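# Flip the offset bracket sticker-up onto the mat

## Task

Turn the offset bracket over so its round sticker, which now faces down, faces up, and set it down resting entirely on the mat, with no other object on the mat and nothing tipped over anywhere (a reference image called manual shows the goal).

## Robot and tools

Robot: one UR7e arm carrying a Robotiq 2F-85 two-finger gripper, so every motion argument describes that single arm; there are no per-arm lists. A camera stand sits next to the table. Cameras: cam_head_left, cam_head_right, cam_wrist, each 896x504.

Frames: all poses, velocities, targets and offsets are given in the arm's base frame, which is tilted against the table. In that frame, straight up (against gravity) is (-0.413, -0.236, +0.880), so a pure base-frame dz is not vertical. The base root sits at (0, 0, +0.096) m in the scene frame, where the origin is on the tabletop under the base, +z is up and +y is left when facing +x. Gripper axes: fingers point along its +z, close along its y; a block juts about 10 cm toward its +x. end_effector_position is the point between the closed pads; closed fingertips extend about 19 mm past it, open ones about 6 mm.

A motion row is 9 numbers, each in [-1, 1]: dx, dy, dz, rx, ry, rz, position, force_limit, speed. dx..dz are an offset (not a pose), along base-frame axes, from the Hand target as it stood when the action or move began; 1.0 equals 0.6 m. rx, ry, rz form a single rotation vector where 1.0 equals 180 degrees, turning about the Hand target's position. Every row is counted from that same starting target, not from the row before, and a repeated offset moves the arm again. Translation longer than 1.0 in total may be shortened. The controller limits commanded orientation to 32 degrees from the measured one each step.

Gripper numbers are commands, not offsets: position +1 fully open (85 mm), about -0.8 pads touching, -1 closes until blocked. force_limit and speed (both start at +1) set grip strength and closing rate (speed -1 about 20 mm/s, 0 about 85, +1 about 150). Sending 0 is a real command, so to keep the gripper unchanged repeat your last three numbers. force_limit and speed only take effect after position changes by 0.01 or more. position_measured is in counts: 3 open, 78 about 60 mm, 130 about 40 mm, 180 about 20 mm, 230 pads together. object_status: 0 moving, 1 blocked while opening, 2 blocked while closing (a grip), 3 reached the target or fully shut. To grip, send -1, keep it, and look for 2.

execute_actions(actions, cameras): actions is a list of actions; each action is a table of up to 15 rows, one per 1/30 s step, the last row held if fewer. Images only come back with an empty list or when cameras names them (["all"] for every one).

move(target, speed, blend, stop_force, zero, blocking, cameras): target is one 9-number row or up to 15 rows, all offsets from the same current Hand target. speed is in m/s (0.002 to 3.6, default 0.25; rotation up to twice that in rad/s), one value or one per target. blend in m rounds corners; 0 means stop at each. stop_force in N (3 to 120) ends the path when the wrist senses that much push against the motion; omit it when backing away from a contact. zero (default true) re-zeros before the move. blocking=false returns after about 0.5 s, not allowed with stop_force. The result adds a move: line, e.g. done (within 3 mm and 2 degrees), off_target, moving, held, fault, plus limits such as paced or held. Neither done nor off_target proves there was no contact. Keep paths away from the arm's own base.

wait(seconds 0 to 10), stop() to brake a running move, zoom_image(camera, region [x0,y0,x1,y1] pixels, at most 504 per side) on the newest image, show_instructions() for the reference image, zero_wrist_force(), read_manual(section="licences"), finished_scene(scene) to end scene 1 or 2.

Results: pose and quat_wxyz of the gripper in base frame (can be off by a few cm), Hand target (the next offsets start from it), Tool commands, joint positions and torques, wrist force and torque in the gripper's own axes plus the peak since last shown, object_status. The gripper often rests short of its target; resend the missing distance. To stop pushing, command the target back behind the gripper.

Avoid: a joint contact torque beyond its limit (135 N m for the big joints, 25.2 N m for wrists) or about 150 N outside force on the arm both freeze it 10 s. The arm is stiff, so aiming even slightly past a firm surface can fault. Approach slowly with stop_force. Don't drop or fling the object, slam fixed things, squeeze hard on a part still resting on the table, or let anything leave the table. Long stretched holds heat motors; 85 °C brakes the arm for 30 to 60 s. Loose objects may get nudged occasionally.

Each tool is called after "Request:" as a command line: name --argument value for each argument, lists and objects as JSON in quotes; but a table of rows of numbers goes row by row, as --pt "numbers of a row", without its own name.

Reference images:

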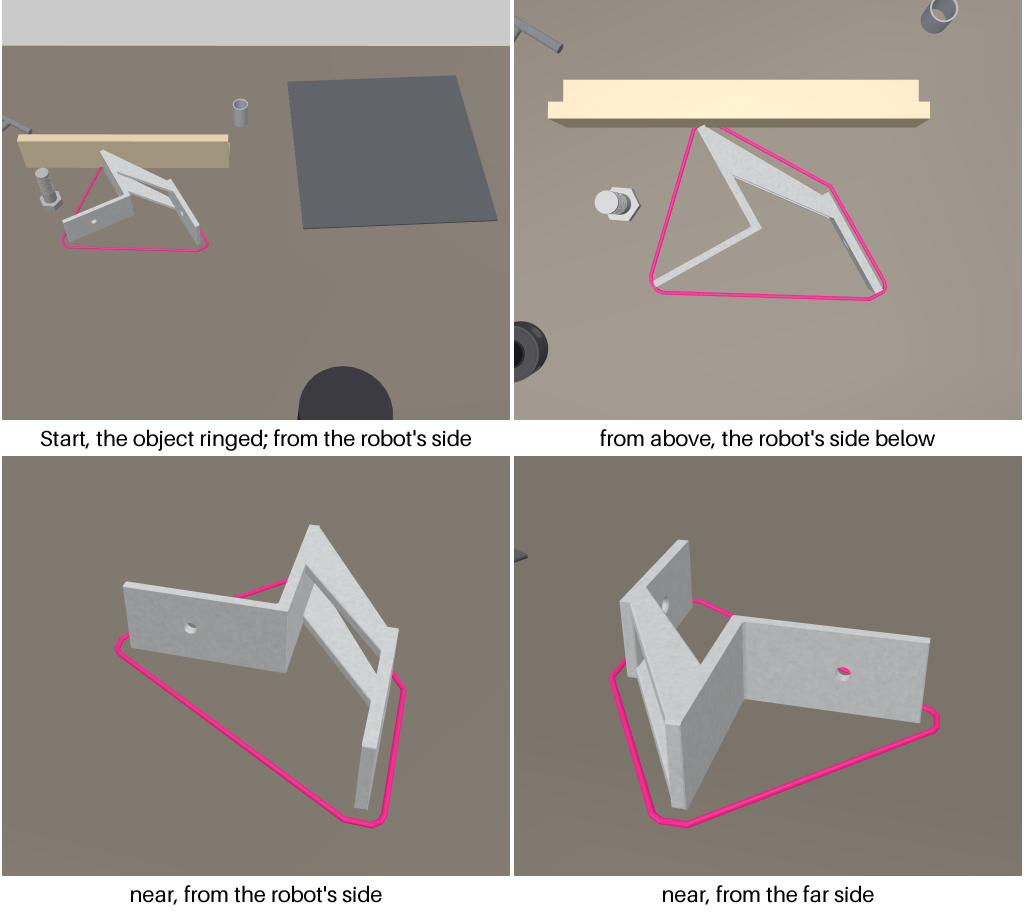

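## Session

Request:
execute_actions --actions '[]'

Scene clock: 0.00 s.
end_effector_position=(+0.3370, -0.2536, +0.3967) position_measured=3 object_status=3 end_effector_quat_wxyz=(-0.167, -0.085, +0.958, +0.216)
Joint positions: [-0.931 -1.402 1.181 -0.799 -1.626 -1.093]
Joint velocities: within noise
Joint torques (N m): no reading
Wrist force (N): no reading
Wrist torque (N m): no reading
Wrist force, peak (N): no reading
Hand target: +0.3370, -0.2536, +0.3967; -0.167, -0.085, +0.958, +0.216
Tool commands: gripper/position=+1.0 gripper/force_limit=+1.0 gripper/speed=+1.0

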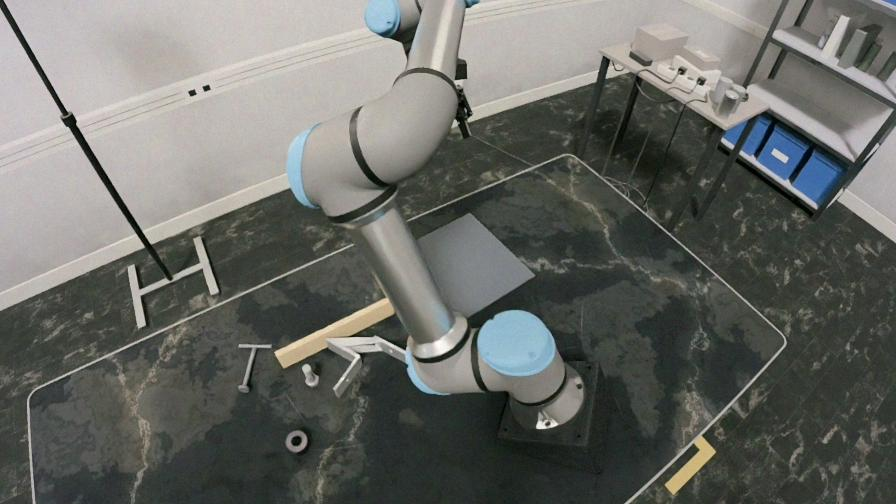

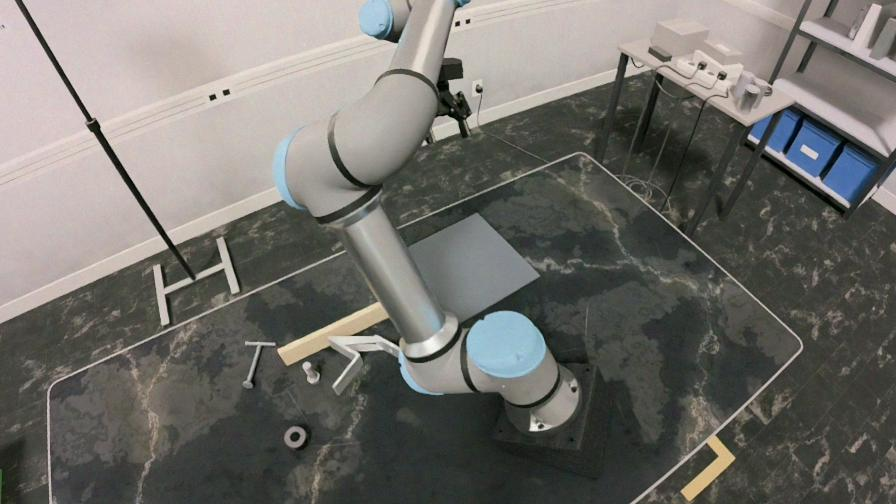

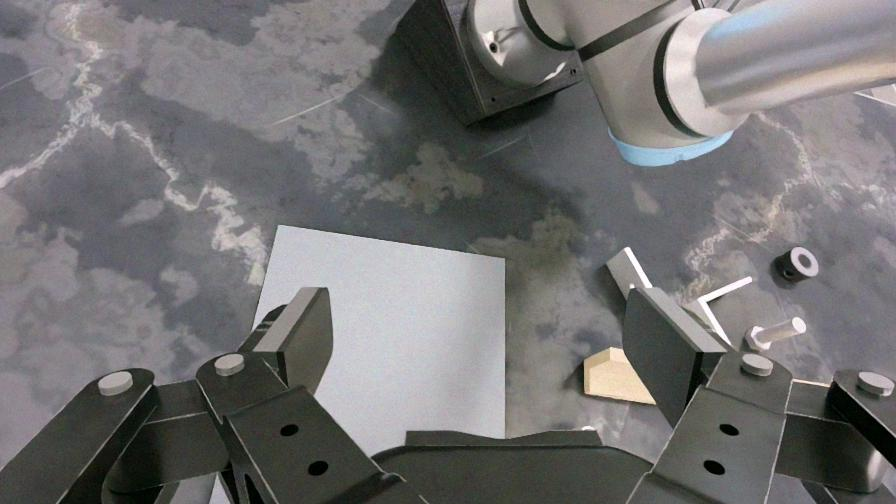

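Request:
move --target '[0.018,0.465,0.133,0,0,0,1,-1,-1]' --speed 0.4 --cameras '["all"]'

Scene clock: 3.77 s.
end_effector_position=(+0.3478, +0.0253, +0.4765) position_measured=3 object_status=3 end_effector_quat_wxyz=(-0.167, -0.085, +0.958, +0.216)
Joint positions: [-0.471 -1.618 1.203 -0.631 -1.387 -0.698]
Joint torques (N m): [4.83 -37.39 -11.03 -2.56 0.91 1.47]
Wrist force (N): [0.1 -0.2 -0.1]
Wrist torque (N m): [-0.04 -0.02 -0.01]
Wrist force, peak (N): [0.7 -3.7 -0.6]
Hand target: +0.3478, +0.0254, +0.4765; -0.167, -0.085, +0.958, +0.216
Off the commanded pose: 0.000 m, 0 deg.
move: done

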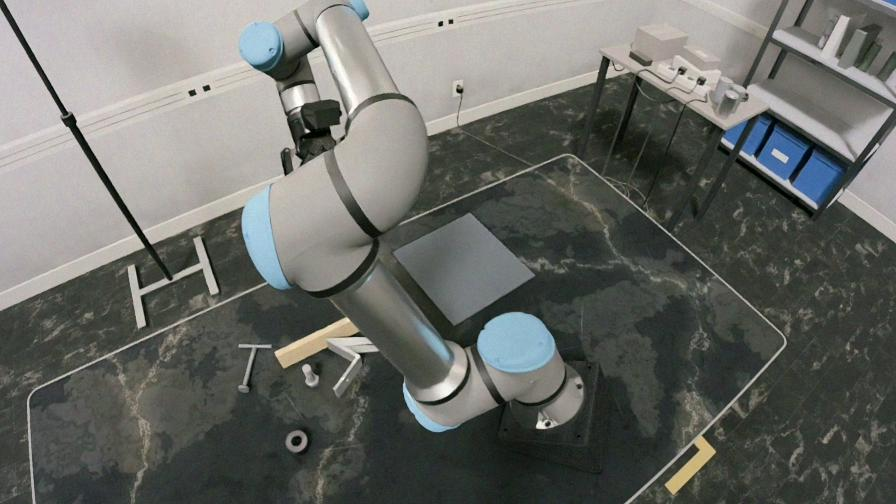

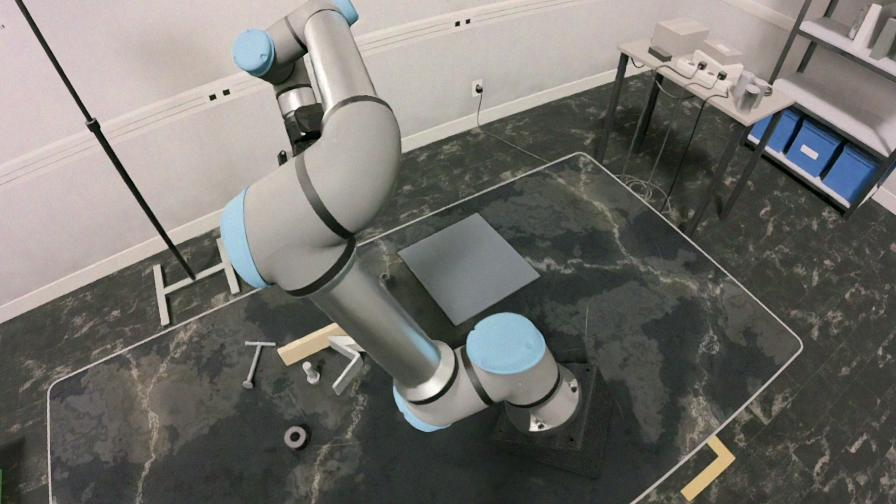

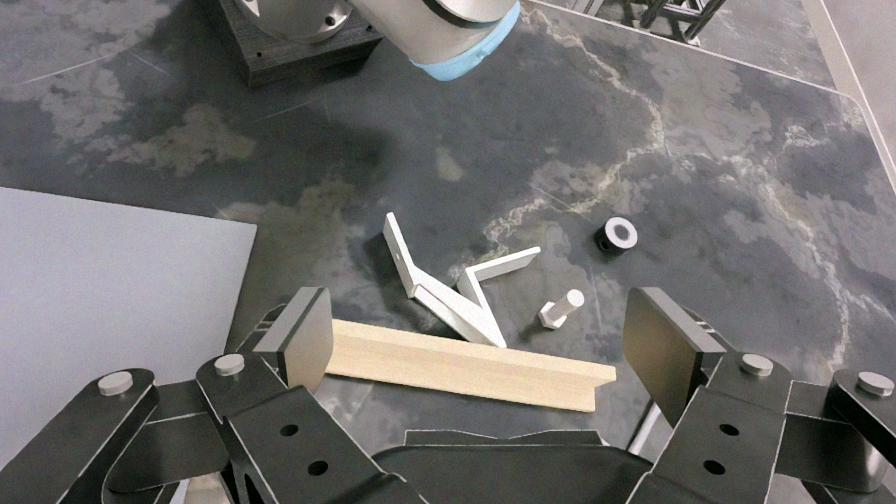

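Request:
zoom_image --camera "cam_wrist" --region '[350, 190, 590, 370]'

Scaled by 2.100 from the camera's 896x504 image, which has a finer 1280x720 frame.

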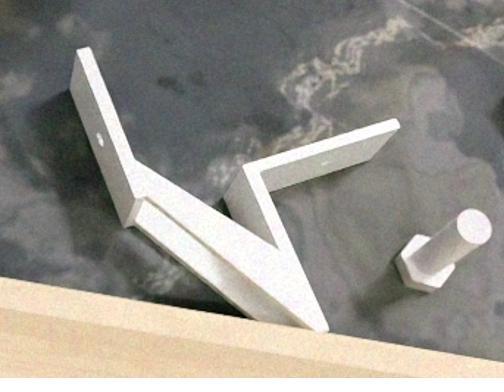

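Request:
move --pt "0 0.05 0.0 -0.2198 0.2084 -0.8964 0 -1 0" --pt "-0.018 0.168 -0.30 -0.2198 0.2084 -0.8964 0 -1 0" --speed 0.6 --cameras '["all"]'

Scene clock: 10.20 s.
end_effector_position=(+0.3370, +0.1262, +0.2966) position_measured=129 object_status=3 end_effector_quat_wxyz=(-0.040, +0.983, +0.175, -0.028) end_effector_velocity=(+0.001, +0.000, +0.000) end_effector_angular_velocity=(+0.000, -0.003, -0.001)
Joint positions: [-0.071 -1.921 1.926 -1.503 -1.507 2.716]
Joint velocities: [0 0 0.002 -0.005 0.001 0.002]
Joint torques (N m): [9.89 -27.86 -7.83 -4.3 0.42 1.25]
Wrist force (N): [-2.2 -0.3 0.4]
Wrist torque (N m): [-0.18 0.63 -0.03]
Wrist force, peak (N): [-2.3 -1.7 4.0]
Hand target: +0.3370, +0.1262, +0.2965; -0.040, +0.983, +0.175, -0.028
Off the commanded pose: 0.000 m, 0 deg.
move: done

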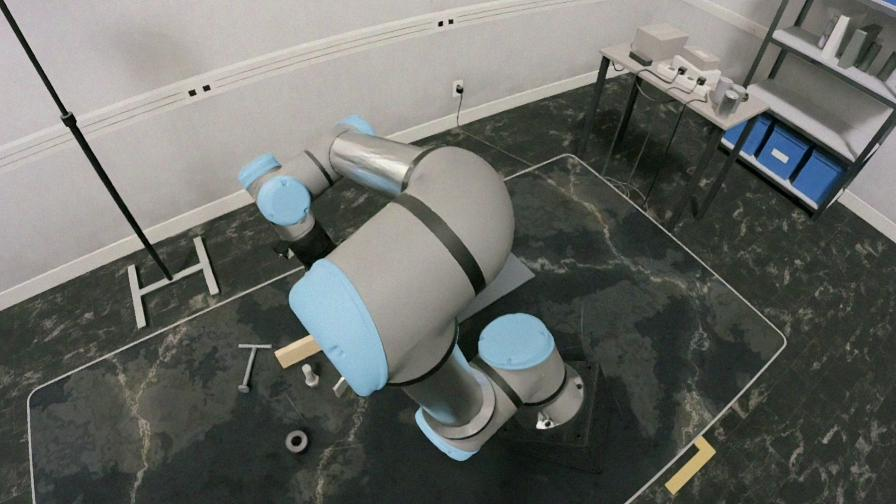

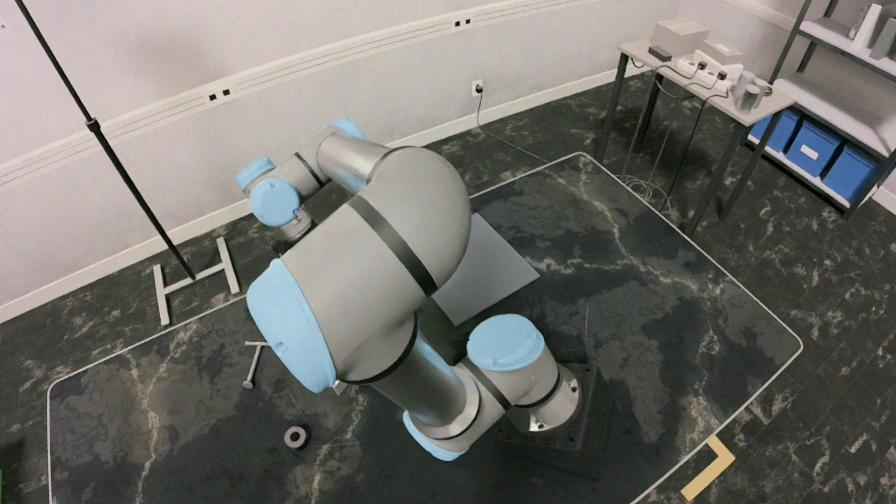

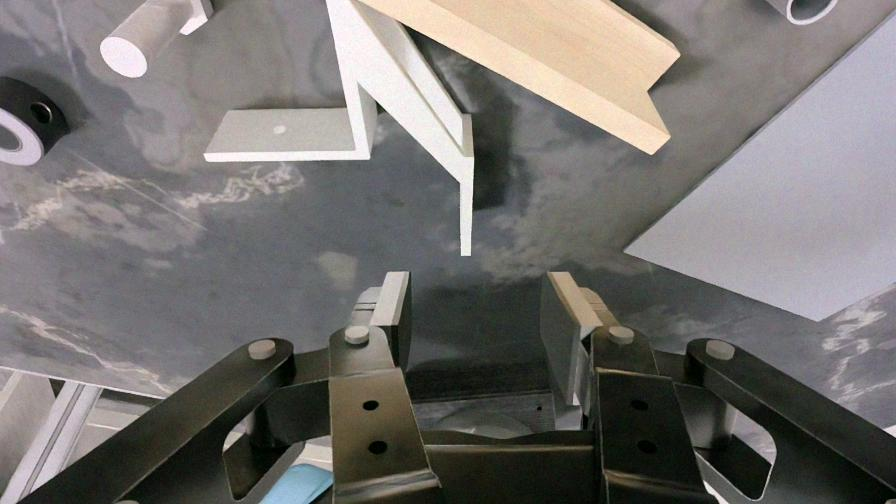

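Request:
move --target '[-0.0325,0.001,-0.214,0,0,0,0,-1,0]' --speed 0.25 --cameras '["cam_wrist"]'

Scene clock: 11.63 s.
end_effector_position=(+0.3175, +0.1268, +0.1682) position_measured=129 object_status=3 end_effector_quat_wxyz=(-0.040, +0.983, +0.175, -0.028)
Joint positions: [-0.073 -1.913 2.255 -1.84 -1.507 2.714]
Joint torques (N m): [12.05 -23.85 -6.81 -4.49 0.46 1.68]
Wrist force (N): [-2.4 -0.3 0.5]
Wrist torque (N m): [-0.17 0.64 -0.09]
Wrist force, peak (N): [-2.9 -0.3 3.5]
Hand target: +0.3175, +0.1268, +0.1681; -0.040, +0.983, +0.175, -0.028
Off the commanded pose: 0.000 m, 0 deg.
move: done
Images, in order (width x height): cam_wrist 896x504.

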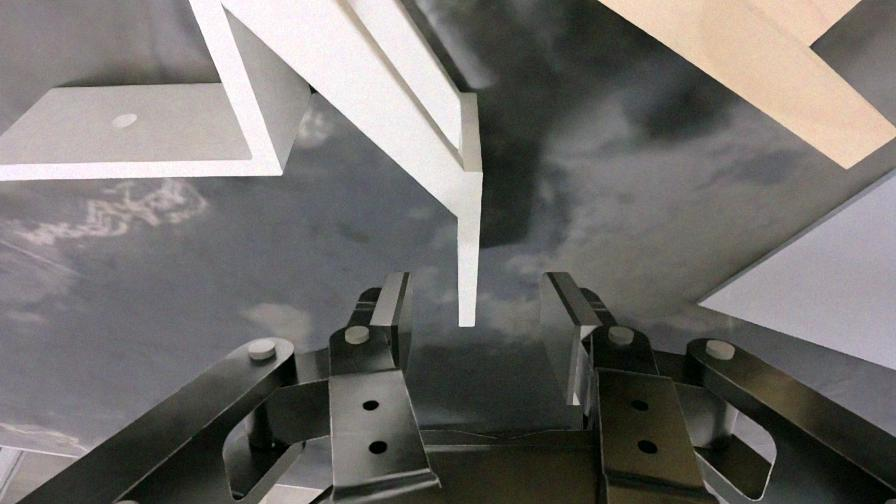

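Request:
move --pt "-0.0062 0.0072 -0.0995 0 0 0 0 -1 0" --pt "-0.0062 0.0072 -0.0995 0 0 0 -1 0 -1" --speed 0.15 --cameras '["cam_wrist"]'

Scene clock: 14.97 s.
end_effector_position=(+0.3138, +0.1311, +0.1084) position_measured=215 object_status=0 end_effector_quat_wxyz=(-0.040, +0.983, +0.175, -0.028)
Joint positions: [-0.06 -1.839 2.377 -2.037 -1.506 2.727]
Joint torques (N m): [-4.6 -12.45 -4.07 -3.3 -1.65 -0.89]
Wrist force (N): [-10.6 -1.1 -11.9]
Wrist torque (N m): [0.06 0.75 -0.28]
Wrist force, peak (N): [-10.6 -1.4 -12.2]
Hand target: +0.3138, +0.1311, +0.1084; -0.040, +0.983, +0.175, -0.028
Off the commanded pose: 0.000 m, 0 deg.
move: done
Images, in order (width x height): cam_wrist 896x504.

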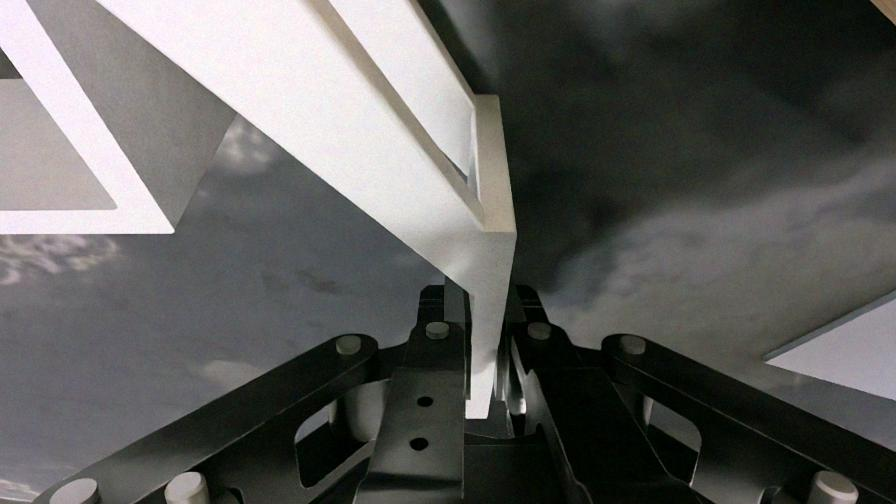

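Request:
move --pt "-0.0826 -0.0472 0.176 0 0 0 -1 0 -1" --pt "-0.028 -0.536 0.163 -0.2282 -0.1923 -0.5961 -1 0 -1" --speed '[0.12,0.35]' --blend '[0.02,0]' --cameras '["all"]'

Scene clock: 20.03 s.
end_effector_position=(+0.2970, -0.1905, +0.2063) position_measured=215 object_status=2 end_effector_quat_wxyz=(+0.294, +0.646, -0.672, +0.211)
Joint positions: [-0.478 -1.896 2.416 -2.35 -2.272 4.179]
Joint torques (N m): [7.12 -8.46 -6.01 -1 -3.04 1.62]
Wrist force (N): [-1.9 -0.9 1.5]
Wrist torque (N m): [0.02 -0.19 -0.11]
Wrist force, peak (N): [-10.9 -1.4 -12.1]
Hand target: +0.2970, -0.1905, +0.2062; +0.294, +0.646, -0.672, +0.211
Off the commanded pose: 0.000 m, 0 deg.
move: done

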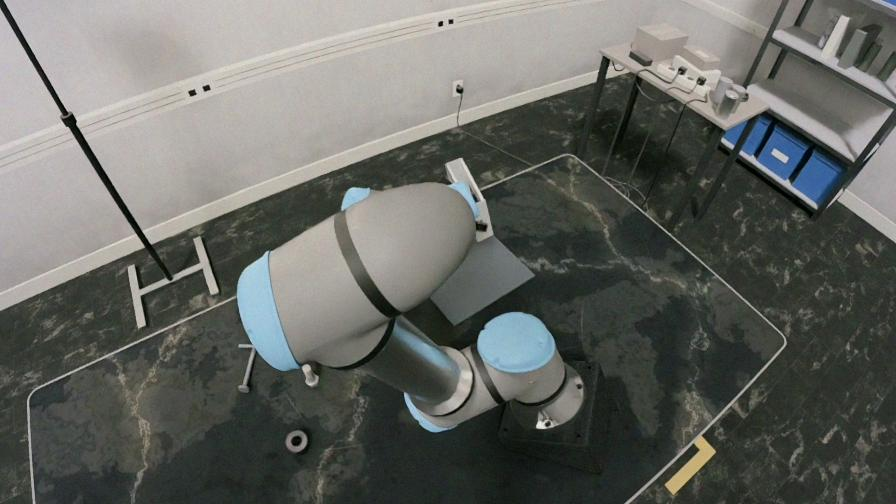

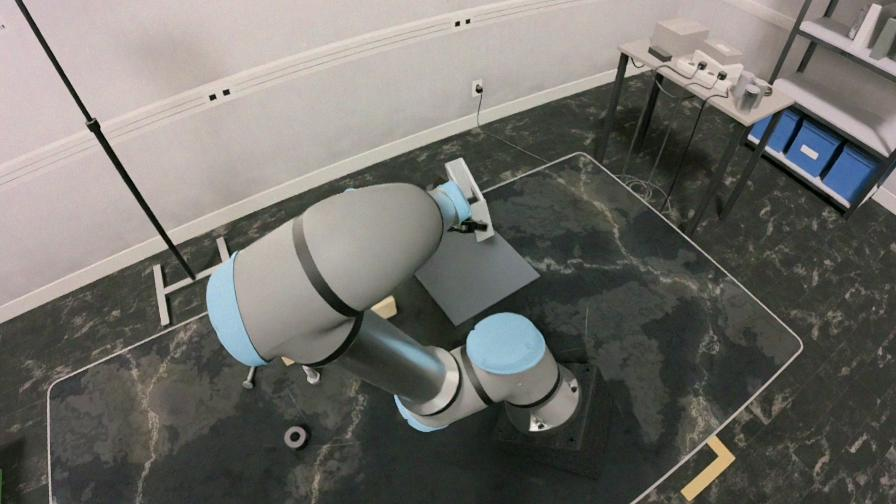

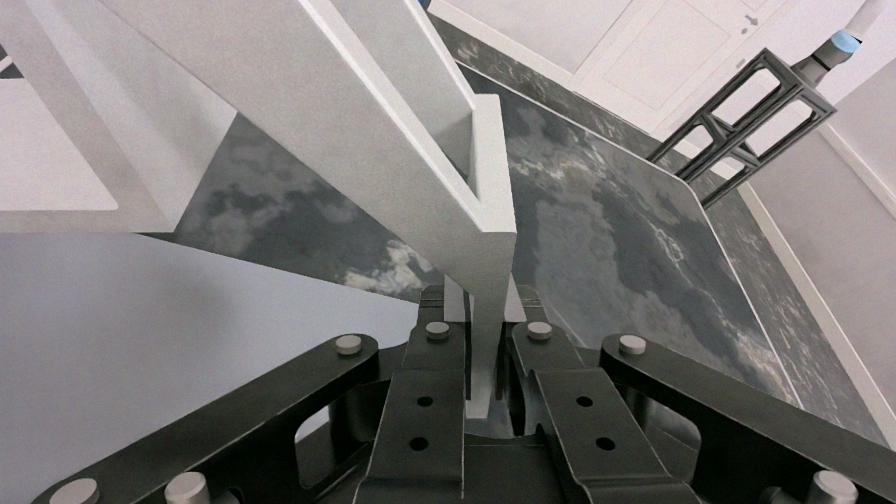

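Request:
move --target '[0.0963,0.055,-0.2053,0.001,0.009,0.003,-1,0,-1]' --speed 0.25

Request:
move --target '[0.0206,0.0118,-0.044,0,0,0,-1,0,-1]' --speed 0.015 --stop_force 4 --cameras '["all"]'

Scene clock: 21.40 s.
end_effector_position=(+0.3548, -0.1575, +0.0831) position_measured=215 object_status=2 end_effector_quat_wxyz=(+0.302, +0.652, -0.665, +0.202)
Joint positions: [-0.316 -1.465 2.432 -2.639 -2.308 4.376]
Joint torques (N m): [-0.65 -19.1 3.18 -3.62 -1.26 1.67]
Wrist force (N): [-1.8 -1.5 1.7]
Wrist torque (N m): [-0.07 -0.19 -0.08]
Wrist force, peak (N): [-4.8 -3.1 3.2]
Hand target: +0.3548, -0.1575, +0.0830; +0.301, +0.652, -0.665, +0.202
Off the commanded pose: 0.000 m, 0 deg.
move: done

Scene clock: 24.20 s.
end_effector_position=(+0.3655, -0.1513, +0.0602) position_measured=215 object_status=2 end_effector_quat_wxyz=(+0.301, +0.652, -0.665, +0.202)
Joint positions: [-0.292 -1.38 2.42 -2.69 -2.31 4.409]
Joint torques (N m): [-14.4 -18.75 5.09 0.17 -0.41 -1.15]
Wrist force (N): [1.1 0.8 -0.2]
Wrist torque (N m): [-0.06 -0.25 -0.13]
Wrist force, peak (N): [3.6 2.9 -1.8]
Hand target: +0.3655, -0.1513, +0.0602; +0.301, +0.652, -0.665, +0.202 (not the last commanded pose)
Off the commanded pose: 0.004 m, 0 deg.
move: contact

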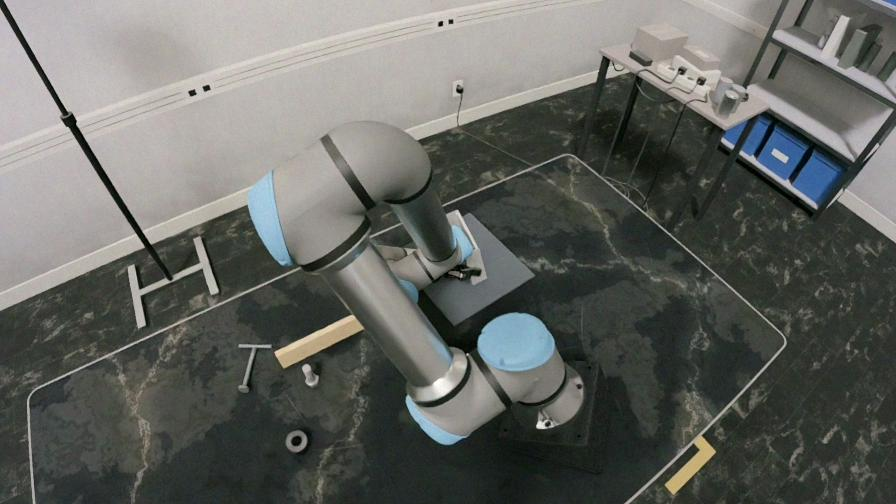

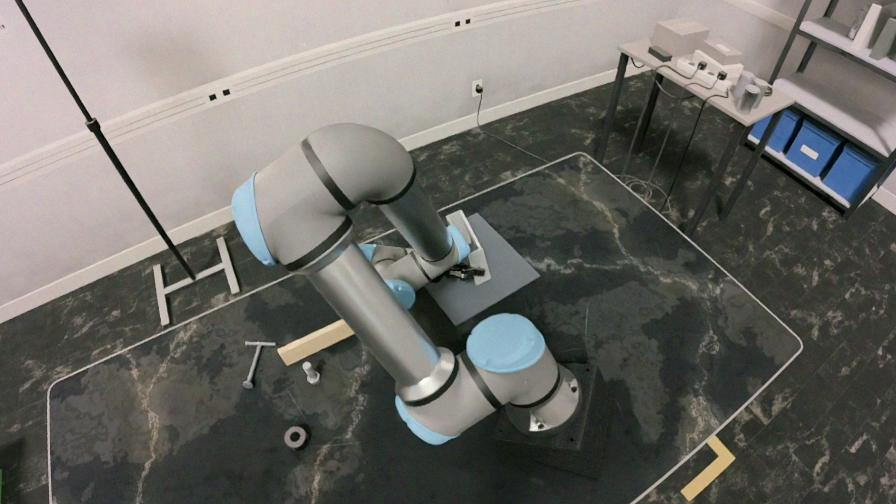

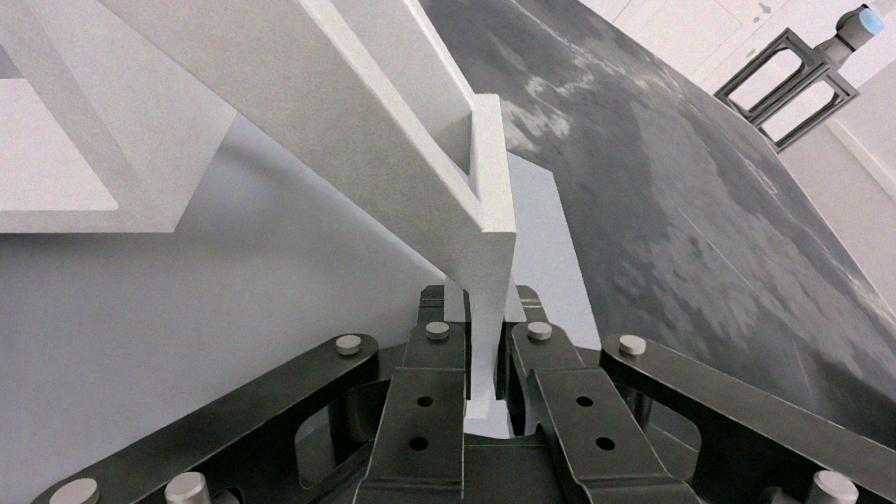

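Request:
move --pt "0 0 0 0 0 0 -0.3 -1 -1" --pt "0.0247 0.133 0.148 0 0 0 -0.3 -1 -1" --speed '[0.1,0.12]' --cameras '["all"]'

Scene clock: 27.03 s.
end_effector_position=(+0.3803, -0.0715, +0.1489) position_measured=167 object_status=3 end_effector_quat_wxyz=(+0.301, +0.652, -0.665, +0.202)
Joint positions: [-0.084 -1.582 2.235 -2.114 -2.307 4.69]
Joint torques (N m): [0.14 -28.13 -7.81 1.16 -3.42 0.98]
Wrist force (N): [0.3 0.1 0.4]
Wrist torque (N m): [0.04 -0.20 0.07]
Wrist force, peak (N): [0.3 0.1 2.2]
Hand target: +0.3803, -0.0715, +0.1490; +0.301, +0.652, -0.665, +0.202
Off the commanded pose: 0.000 m, 0 deg.
move: done

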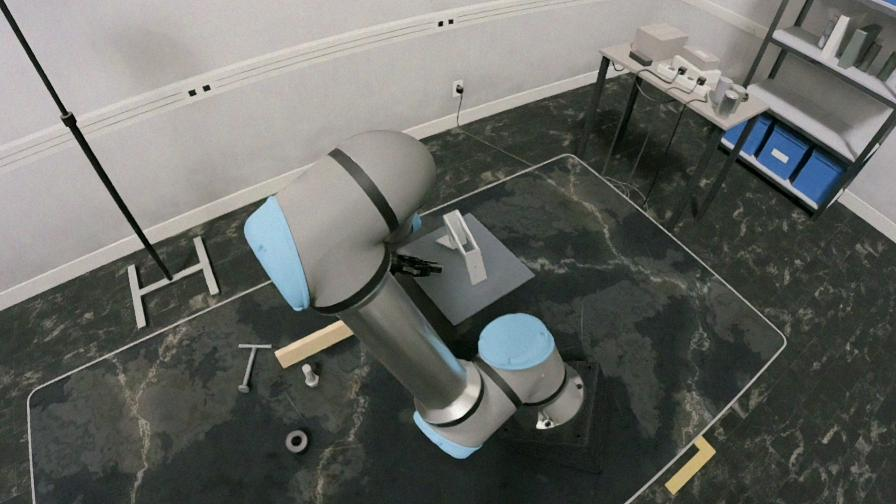

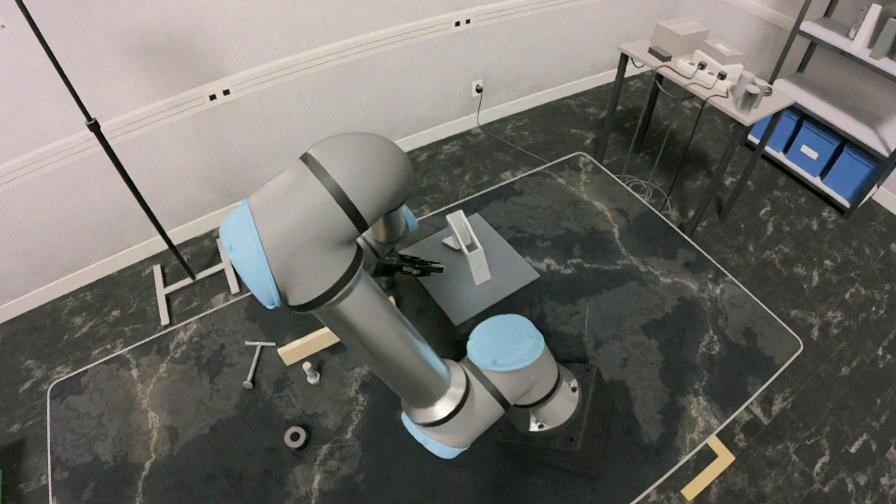

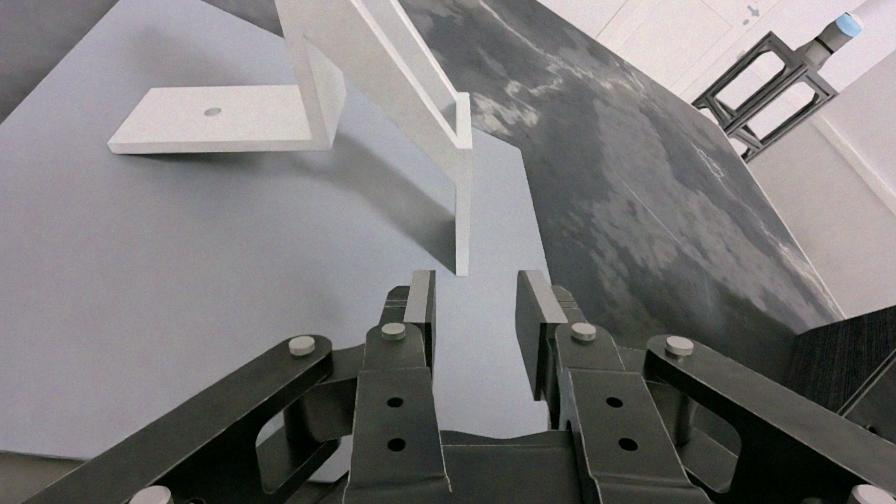

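Request:
move --pt "-0.135 -0.181 0.254 0.049 -0.155 0.472 -0.3 -1 -1" --pt "-0.119 -0.4315 0.043 0.098 -0.3105 0.9447 -0.3 -1 -1" --pt "-0.038 -0.356 -0.113 0.098 -0.3105 0.9447 -0.3 -1 -1" --speed '[0.5,0.5,0.3]' --blend '[0.03,0.02,0]' --cameras '["all"]'

Scene clock: 32.13 s.
end_effector_position=(+0.3574, -0.2852, +0.0813) position_measured=167 object_status=3 end_effector_quat_wxyz=(-0.461, +0.597, +0.503, +0.423)
Joint positions: [-1.207 -0.82 1.476 -0.893 -1.175 0.222]
Joint torques (N m): [-23.1 -32.78 -12.09 -1.74 -0.22 -1.84]
Wrist force (N): [0.0 -0.2 1.9]
Wrist torque (N m): [-0.18 -0.07 -0.20]
Wrist force, peak (N): [-2.2 1.4 4.0]
Hand target: +0.3575, -0.2851, +0.0812; -0.461, +0.597, +0.503, +0.423
Off the commanded pose: 0.000 m, 0 deg.
move: done

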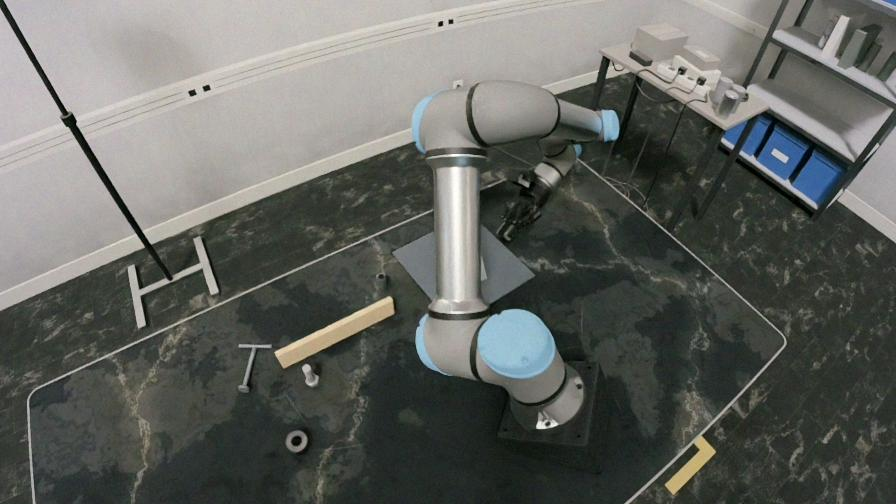

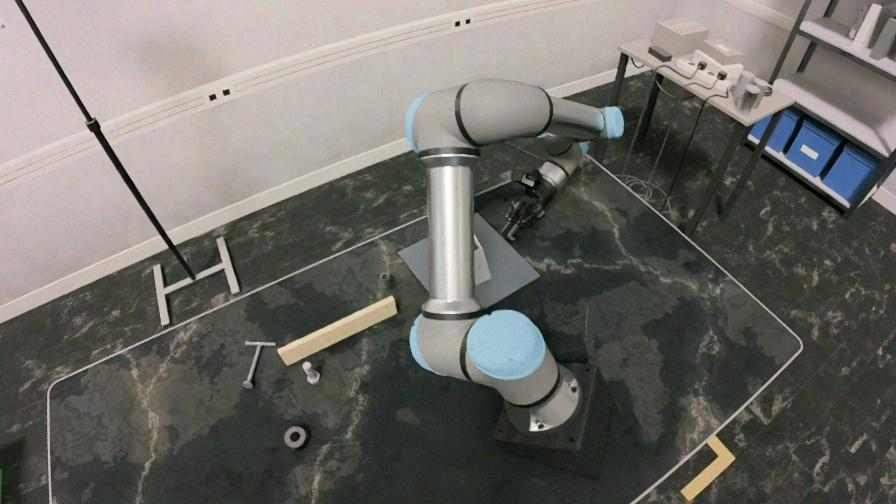

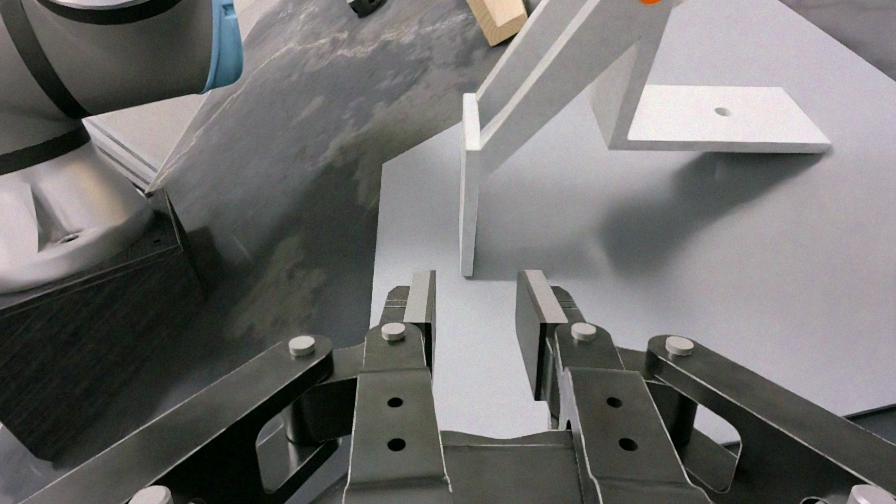

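Request:
move --pt "0.0078 0.1955 -0.0423 0 0 0 -0.3 -1 -1" --pt "0.0078 0.1955 -0.0423 0 0 0 -1 -1 -1" --speed 0.15 --cameras '["cam_wrist"]'

Request:
wait --seconds 0.4

Scene clock: 34.70 s.
end_effector_position=(+0.3622, -0.1678, +0.0558) position_measured=214 object_status=0 end_effector_quat_wxyz=(-0.461, +0.597, +0.503, +0.423)
Joint positions: [-1.118 -0.941 1.803 -1.109 -1.089 0.245]
Joint torques (N m): [-31.55 -26.32 -2.25 -0.92 0.05 -1.75]
Wrist force (N): [-1.5 0.6 2.9]
Wrist torque (N m): [-0.12 -0.05 -0.07]
Wrist force, peak (N): [-0.1 -0.4 4.2]
Hand target: +0.3622, -0.1678, +0.0558; -0.461, +0.597, +0.503, +0.423
Off the commanded pose: 0.000 m, 0 deg.
move: done
Images, in order (width x height): cam_wrist 896x504.

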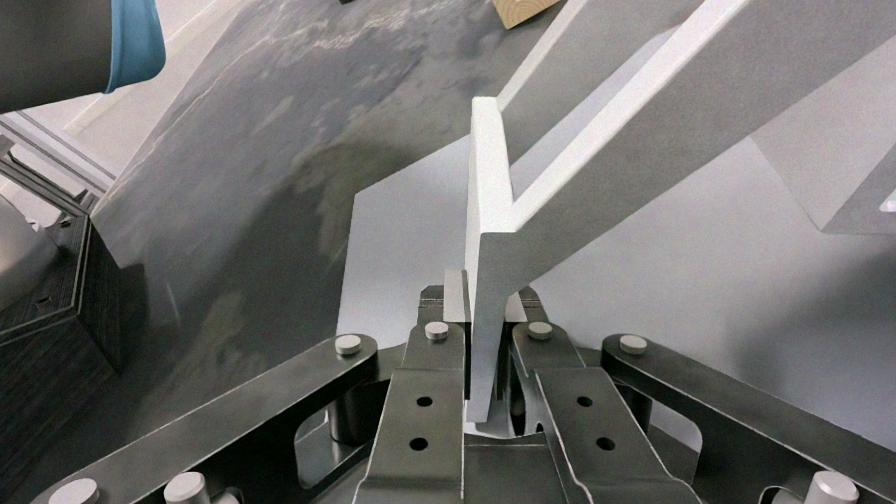

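Scene clock: 35.10 s.
end_effector_position=(+0.3622, -0.1678, +0.0558) position_measured=214 object_status=2 end_effector_quat_wxyz=(-0.461, +0.597, +0.503, +0.423)
Joint positions: [-1.118 -0.941 1.803 -1.109 -1.089 0.245]
Joint torques (N m): [-31.67 -28.17 -3.85 0.13 0.14 -1.67]
Wrist force (N): [-1.4 0.5 3.0]
Wrist torque (N m): [-0.15 -0.06 -0.07]
Wrist force, peak (N): [-1.7 0.4 3.0]
Hand target: +0.3622, -0.1678, +0.0558; -0.461, +0.597, +0.503, +0.423
Tool commands: gripper/position=-1.0 gripper/force_limit=-1.0 gripper/speed=-1.0
Off the commanded pose: 0.000 m, 0 deg.
wait: 0.40 s; at rest by 0.17 s

Request:
move --pt "-0.0619 -0.0354 0.132 0 0 0 -1 -1 -1" --pt "-0.0874 -0.093 0.1614 -0.4527 0.1064 -0.1838 -1 -1 -1" --pt "-0.0186 -0.0537 0.0148 -0.4527 0.1064 -0.1838 -1 -1 -1" --speed '[0.2,0.4,0.2]' --blend '[0.02,0.01,0]' --cameras '["all"]'

Request:
move --target '[0.0206,0.0118,-0.044,0,0,0,-1,-1,-1]' --speed 0.015 --stop_force 4 --cameras '["all"]'

Scene clock: 38.97 s.
end_effector_position=(+0.3509, -0.2000, +0.0647) position_measured=214 object_status=2 end_effector_quat_wxyz=(+0.090, +0.911, +0.402, +0.007)
Joint positions: [-0.825 -1.631 2.45 -2.566 -1.615 1.483]
Joint torques (N m): [-4.38 -11.31 -20.06 -5.72 0.03 1.16]
Wrist force (N): [-1.0 -0.5 2.7]
Wrist torque (N m): [-0.12 0.49 -0.06]
Wrist force, peak (N): [-4.6 2.5 4.2]
Hand target: +0.3510, -0.2001, +0.0647; +0.090, +0.911, +0.401, +0.007
Off the commanded pose: 0.000 m, 0 deg.
move: done

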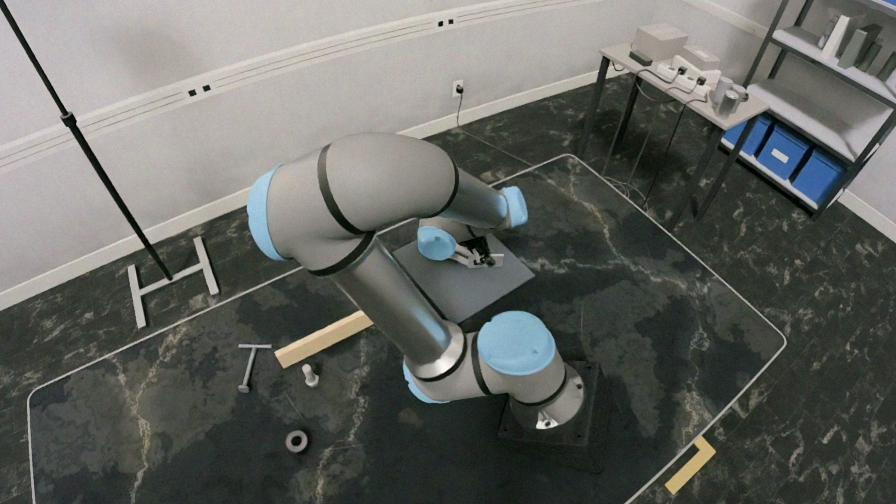

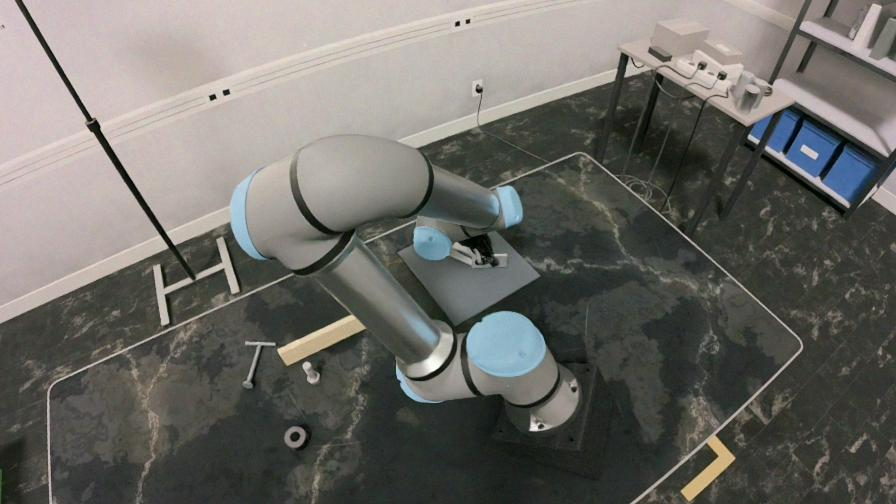

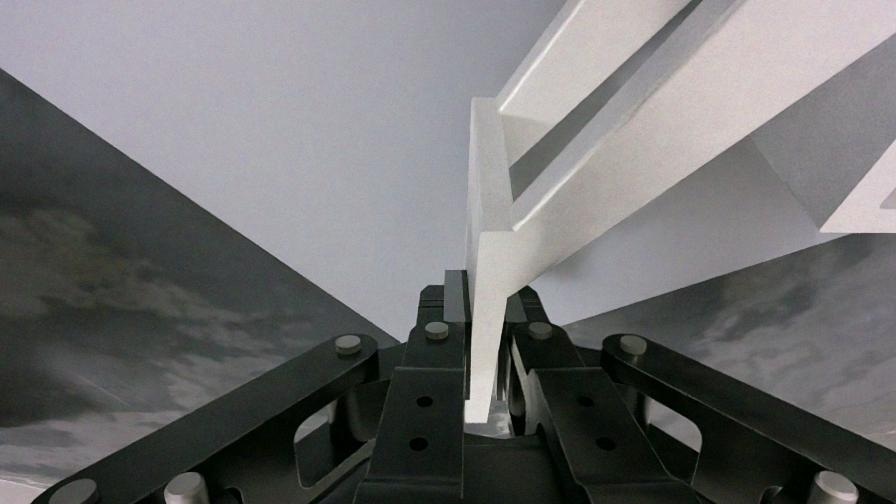

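Scene clock: 41.47 s.
end_effector_position=(+0.3595, -0.1952, +0.0466) position_measured=214 object_status=2 end_effector_quat_wxyz=(+0.090, +0.911, +0.401, +0.007)
Joint positions: [-0.797 -1.566 2.458 -2.637 -1.62 1.511]
Joint torques (N m): [-17.49 -9.63 -23.88 -5.34 0.02 -1.69]
Wrist force (N): [-1.5 -0.3 2.1]
Wrist torque (N m): [-0.12 0.60 -0.02]
Wrist force, peak (N): [-5.5 -1.9 0.5]
Hand target: +0.3595, -0.1952, +0.0466; +0.090, +0.911, +0.401, +0.007 (not the last commanded pose)
Off the commanded pose: 0.009 m, 0 deg.
move: contact

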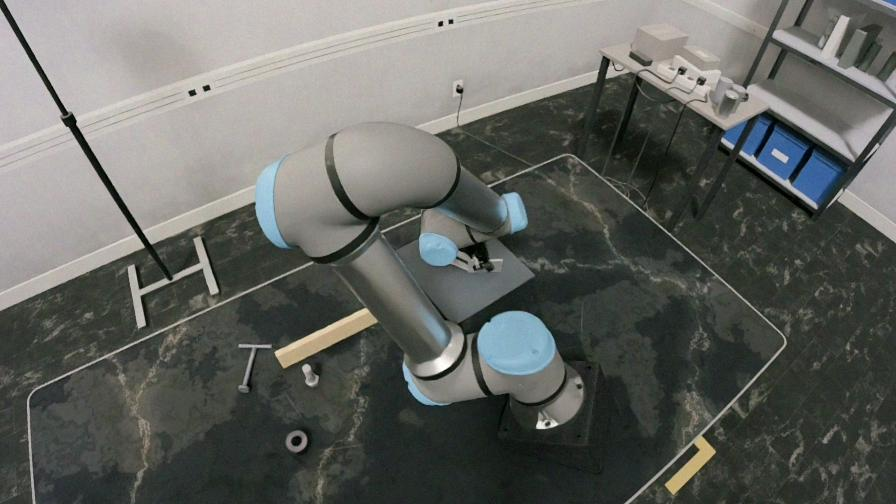

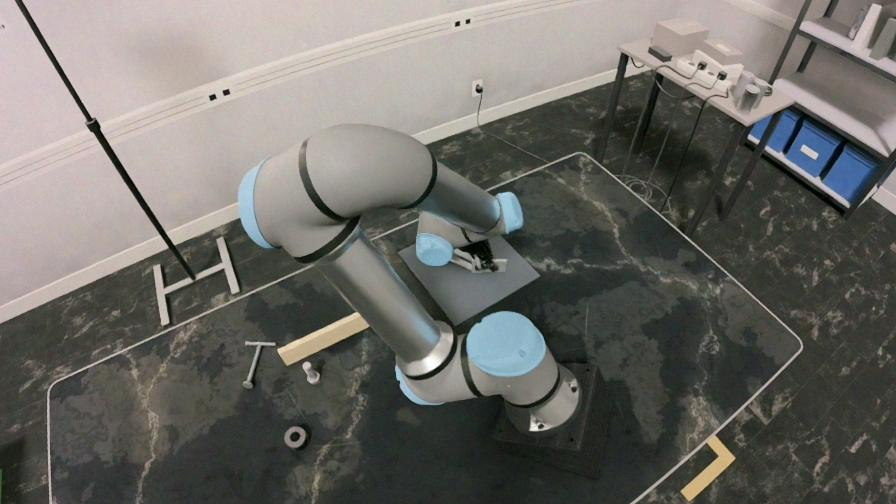

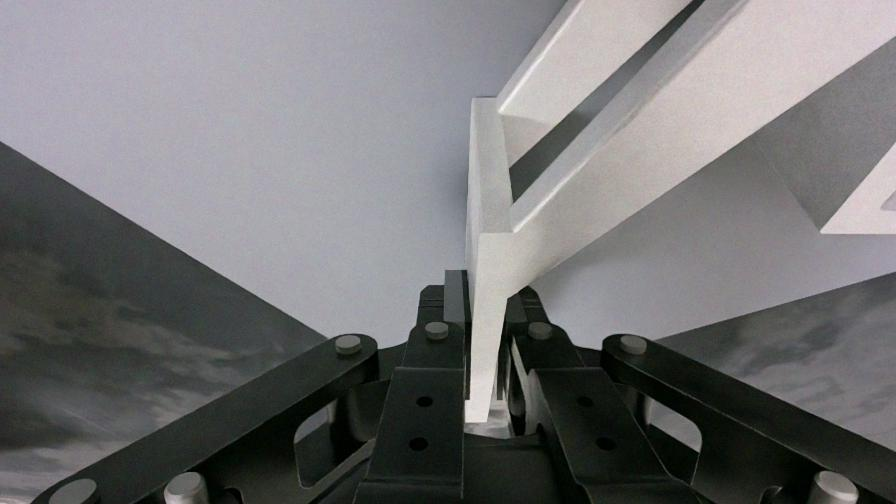

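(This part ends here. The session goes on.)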